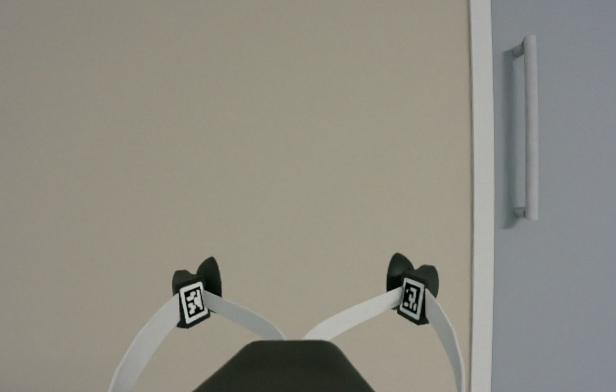

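Request:
move:
  blocking: false
  r2: {"base":{"translate_m":0.45,"strafe_m":-0.56},"joints":{"arm_m":0.1,"lift_m":0.76}}

Request:
wait:
  seconds: 5
  cameras: ["r2_head_camera","r2_wrist_camera"]

Scene clock: 147.97 s.
move: r2 moving
r1: as last shown
r1.lidar_m: 1.20 1.20 1.62 2.33 2.38 1.73 1.64 1.72 2.32 2.38 1.66 1.26
r1.motor_effort: lift_m=+23(23) arm_m=-4(4) wheel_0=-3(4) wheel_1=+0(1) wheel_2=-1(1)
r1.servo_current: wrist_yaw_rad=33(59) wrist_pitch_rad=39(52) wrist_roll_rad=59(59) gripper_m=39(46)
r1.wrist_depth_mm: 904 - - - - 1008 - / 891 - - - 1008 976 - / 917 - - - 1008 976 - / 917 - - - - 991 - / 917 - - - - 991 - / 917 - 190 - 187 931 - / 904 151 - 137 - 917 -
r2.base_odometry: x=-2.840 y=-1.859 heading=-2.885
r2.turned_by_wheels: -0.001
r2.turned_by_imu: +0.000
r2.base_tilt: forward=-0.7 right=+0.0
r2.lidar_m: 1.29 1.35 1.37 1.31 1.37 1.86 - 1.40 1.48 3.43 1.86 1.35
r2.base_status: translate_m moving; strafe_m moving
r2.joint_positions: lift_m=+0.737 arm_m=+0.051 wrist_yaw_rad=+0.003 wrist_pitch_rad=+0.001 wrist_roll_rad=+0.000 gripper_m=+0.100
r2.joint_status: lift_m moving; arm_m moving
r2.measured_speeds: translate_m=+0.078 strafe_m=-0.097 rotate_rad=+0.006 lift_m=+0.124 arm_m=+0.195 wrist_yaw_rad=+0.000 wrist_pitch_rad=+0.000 wrist_roll_rad=+0.000
r2.motor_effort: lift_m=+23(24) arm_m=+8(11) wheel_0=+9(11) wheel_1=-7(8) wheel_2=-12(13)
r2.servo_current: wrist_yaw_rad=52(52) wrist_pitch_rad=39(39) wrist_roll_rad=33(52) gripper_m=46(52)
r2.hand_pose: x=+0.5101 y=-0.0867 z=+0.9147 quat_wxyz=(+1.000, +0.000, +0.001, +0.001) (m; r2's base frame)
r2.wrist_depth_mm: - - - - - - - / - - - - - - - / - - - - - - - / - - - - - - - / - - - - - - - / - - 187 - 185 - - / - - - - - - -
pictures: none

Scene clock: 151.33 s.
earlier move: r2 done
r1.base_odometry: x=-0.793 y=+1.399 heading=-2.400
r1.turned_by_wheels: +0.000
r1.turned_by_imu: +0.000
r1.base_tilt: forward=-1.6 right=+1.3
r1.lidar_m: 1.18 1.23 1.61 2.33 2.38 1.74 1.65 1.70 2.35 2.38 1.69 1.25
r1.base_status: not commanded
r1.joint_positions: lift_m=+0.700 arm_m=+0.000 wrist_yaw_rad=+0.002 wrist_pitch_rad=+0.002 wrist_roll_rad=+0.000 gripper_m=+0.056
r1.joint_status: not commanded
r1.measured_speeds: all 0
r1.motor_effort: lift_m=+23(23) arm_m=-3(4) wheel_0=-3(4) wheel_1=+0(1) wheel_2=-1(1)
r1.servo_current: wrist_yaw_rad=59(78) wrist_pitch_rad=46(52) wrist_roll_rad=52(72) gripper_m=39(52)
r1.hand_pose: x=+0.4595 y=-0.0867 z=+0.8772 quat_wxyz=(+1.000, +0.000, +0.001, +0.001) (m; r1's base frame)
r1.wrist_depth_mm: 904 - - - - 1008 - / 904 - - - 991 960 - / 891 - - - 1008 960 - / 917 - - - - 976 - / 904 - - - - 960 - / 917 - 190 - 187 946 - / 931 151 - 136 - 931 -
r2.base_odometry: x=-3.392 y=-1.451 heading=-2.885
r2.turned_by_wheels: +0.000
r2.turned_by_imu: +0.001
r2.base_tilt: forward=-0.7 right=+0.1
r2.lidar_m: 0.79 0.89 1.26 1.82 1.92 2.68 1.59 1.55 3.04 2.90 1.24 0.92
r2.base_status: done
r2.joint_positions: lift_m=+0.760 arm_m=+0.100 wrist_yaw_rad=+0.003 wrist_pitch_rad=+0.001 wrist_roll_rad=+0.000 gripper_m=+0.100
r2.joint_status: all done
r2.measured_speeds: all 0
r2.motor_effort: lift_m=+21(24) arm_m=+7(12) wheel_0=+3(13) wheel_1=-3(8) wheel_2=-4(13)
r2.servo_current: wrist_yaw_rad=52(65) wrist_pitch_rad=39(46) wrist_roll_rad=39(65) gripper_m=52(59)
r2.hand_pose: x=+0.5593 y=-0.0867 z=+0.9377 quat_wxyz=(+1.000, +0.000, +0.001, +0.001) (m; r2's base frame)
r2.wrist_depth_mm: - - 521 459 - - - / - - 525 455 - - - / - - 525 459 - - - / - - 525 530 - - - / - - 530 530 - - - / - - 193 462 186 - - / - - - - - - -
wait: 3.37 of 5 s (r2 has come to rest)
pictures: r2_head_camera, r2_wrist_camera
Images, in order (width x height): r2_head_camera 420x560, r2_wrist_camera 616x392.

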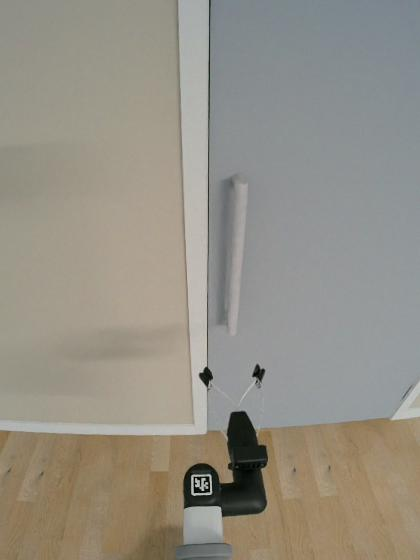

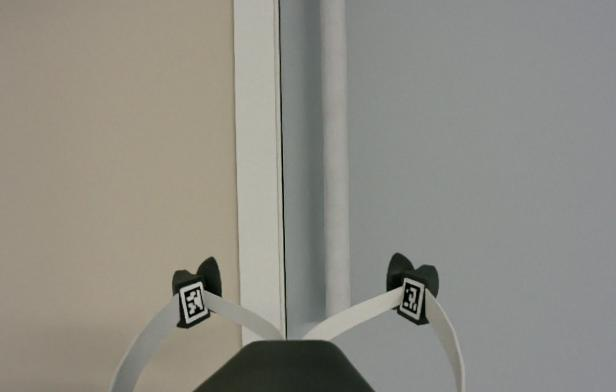

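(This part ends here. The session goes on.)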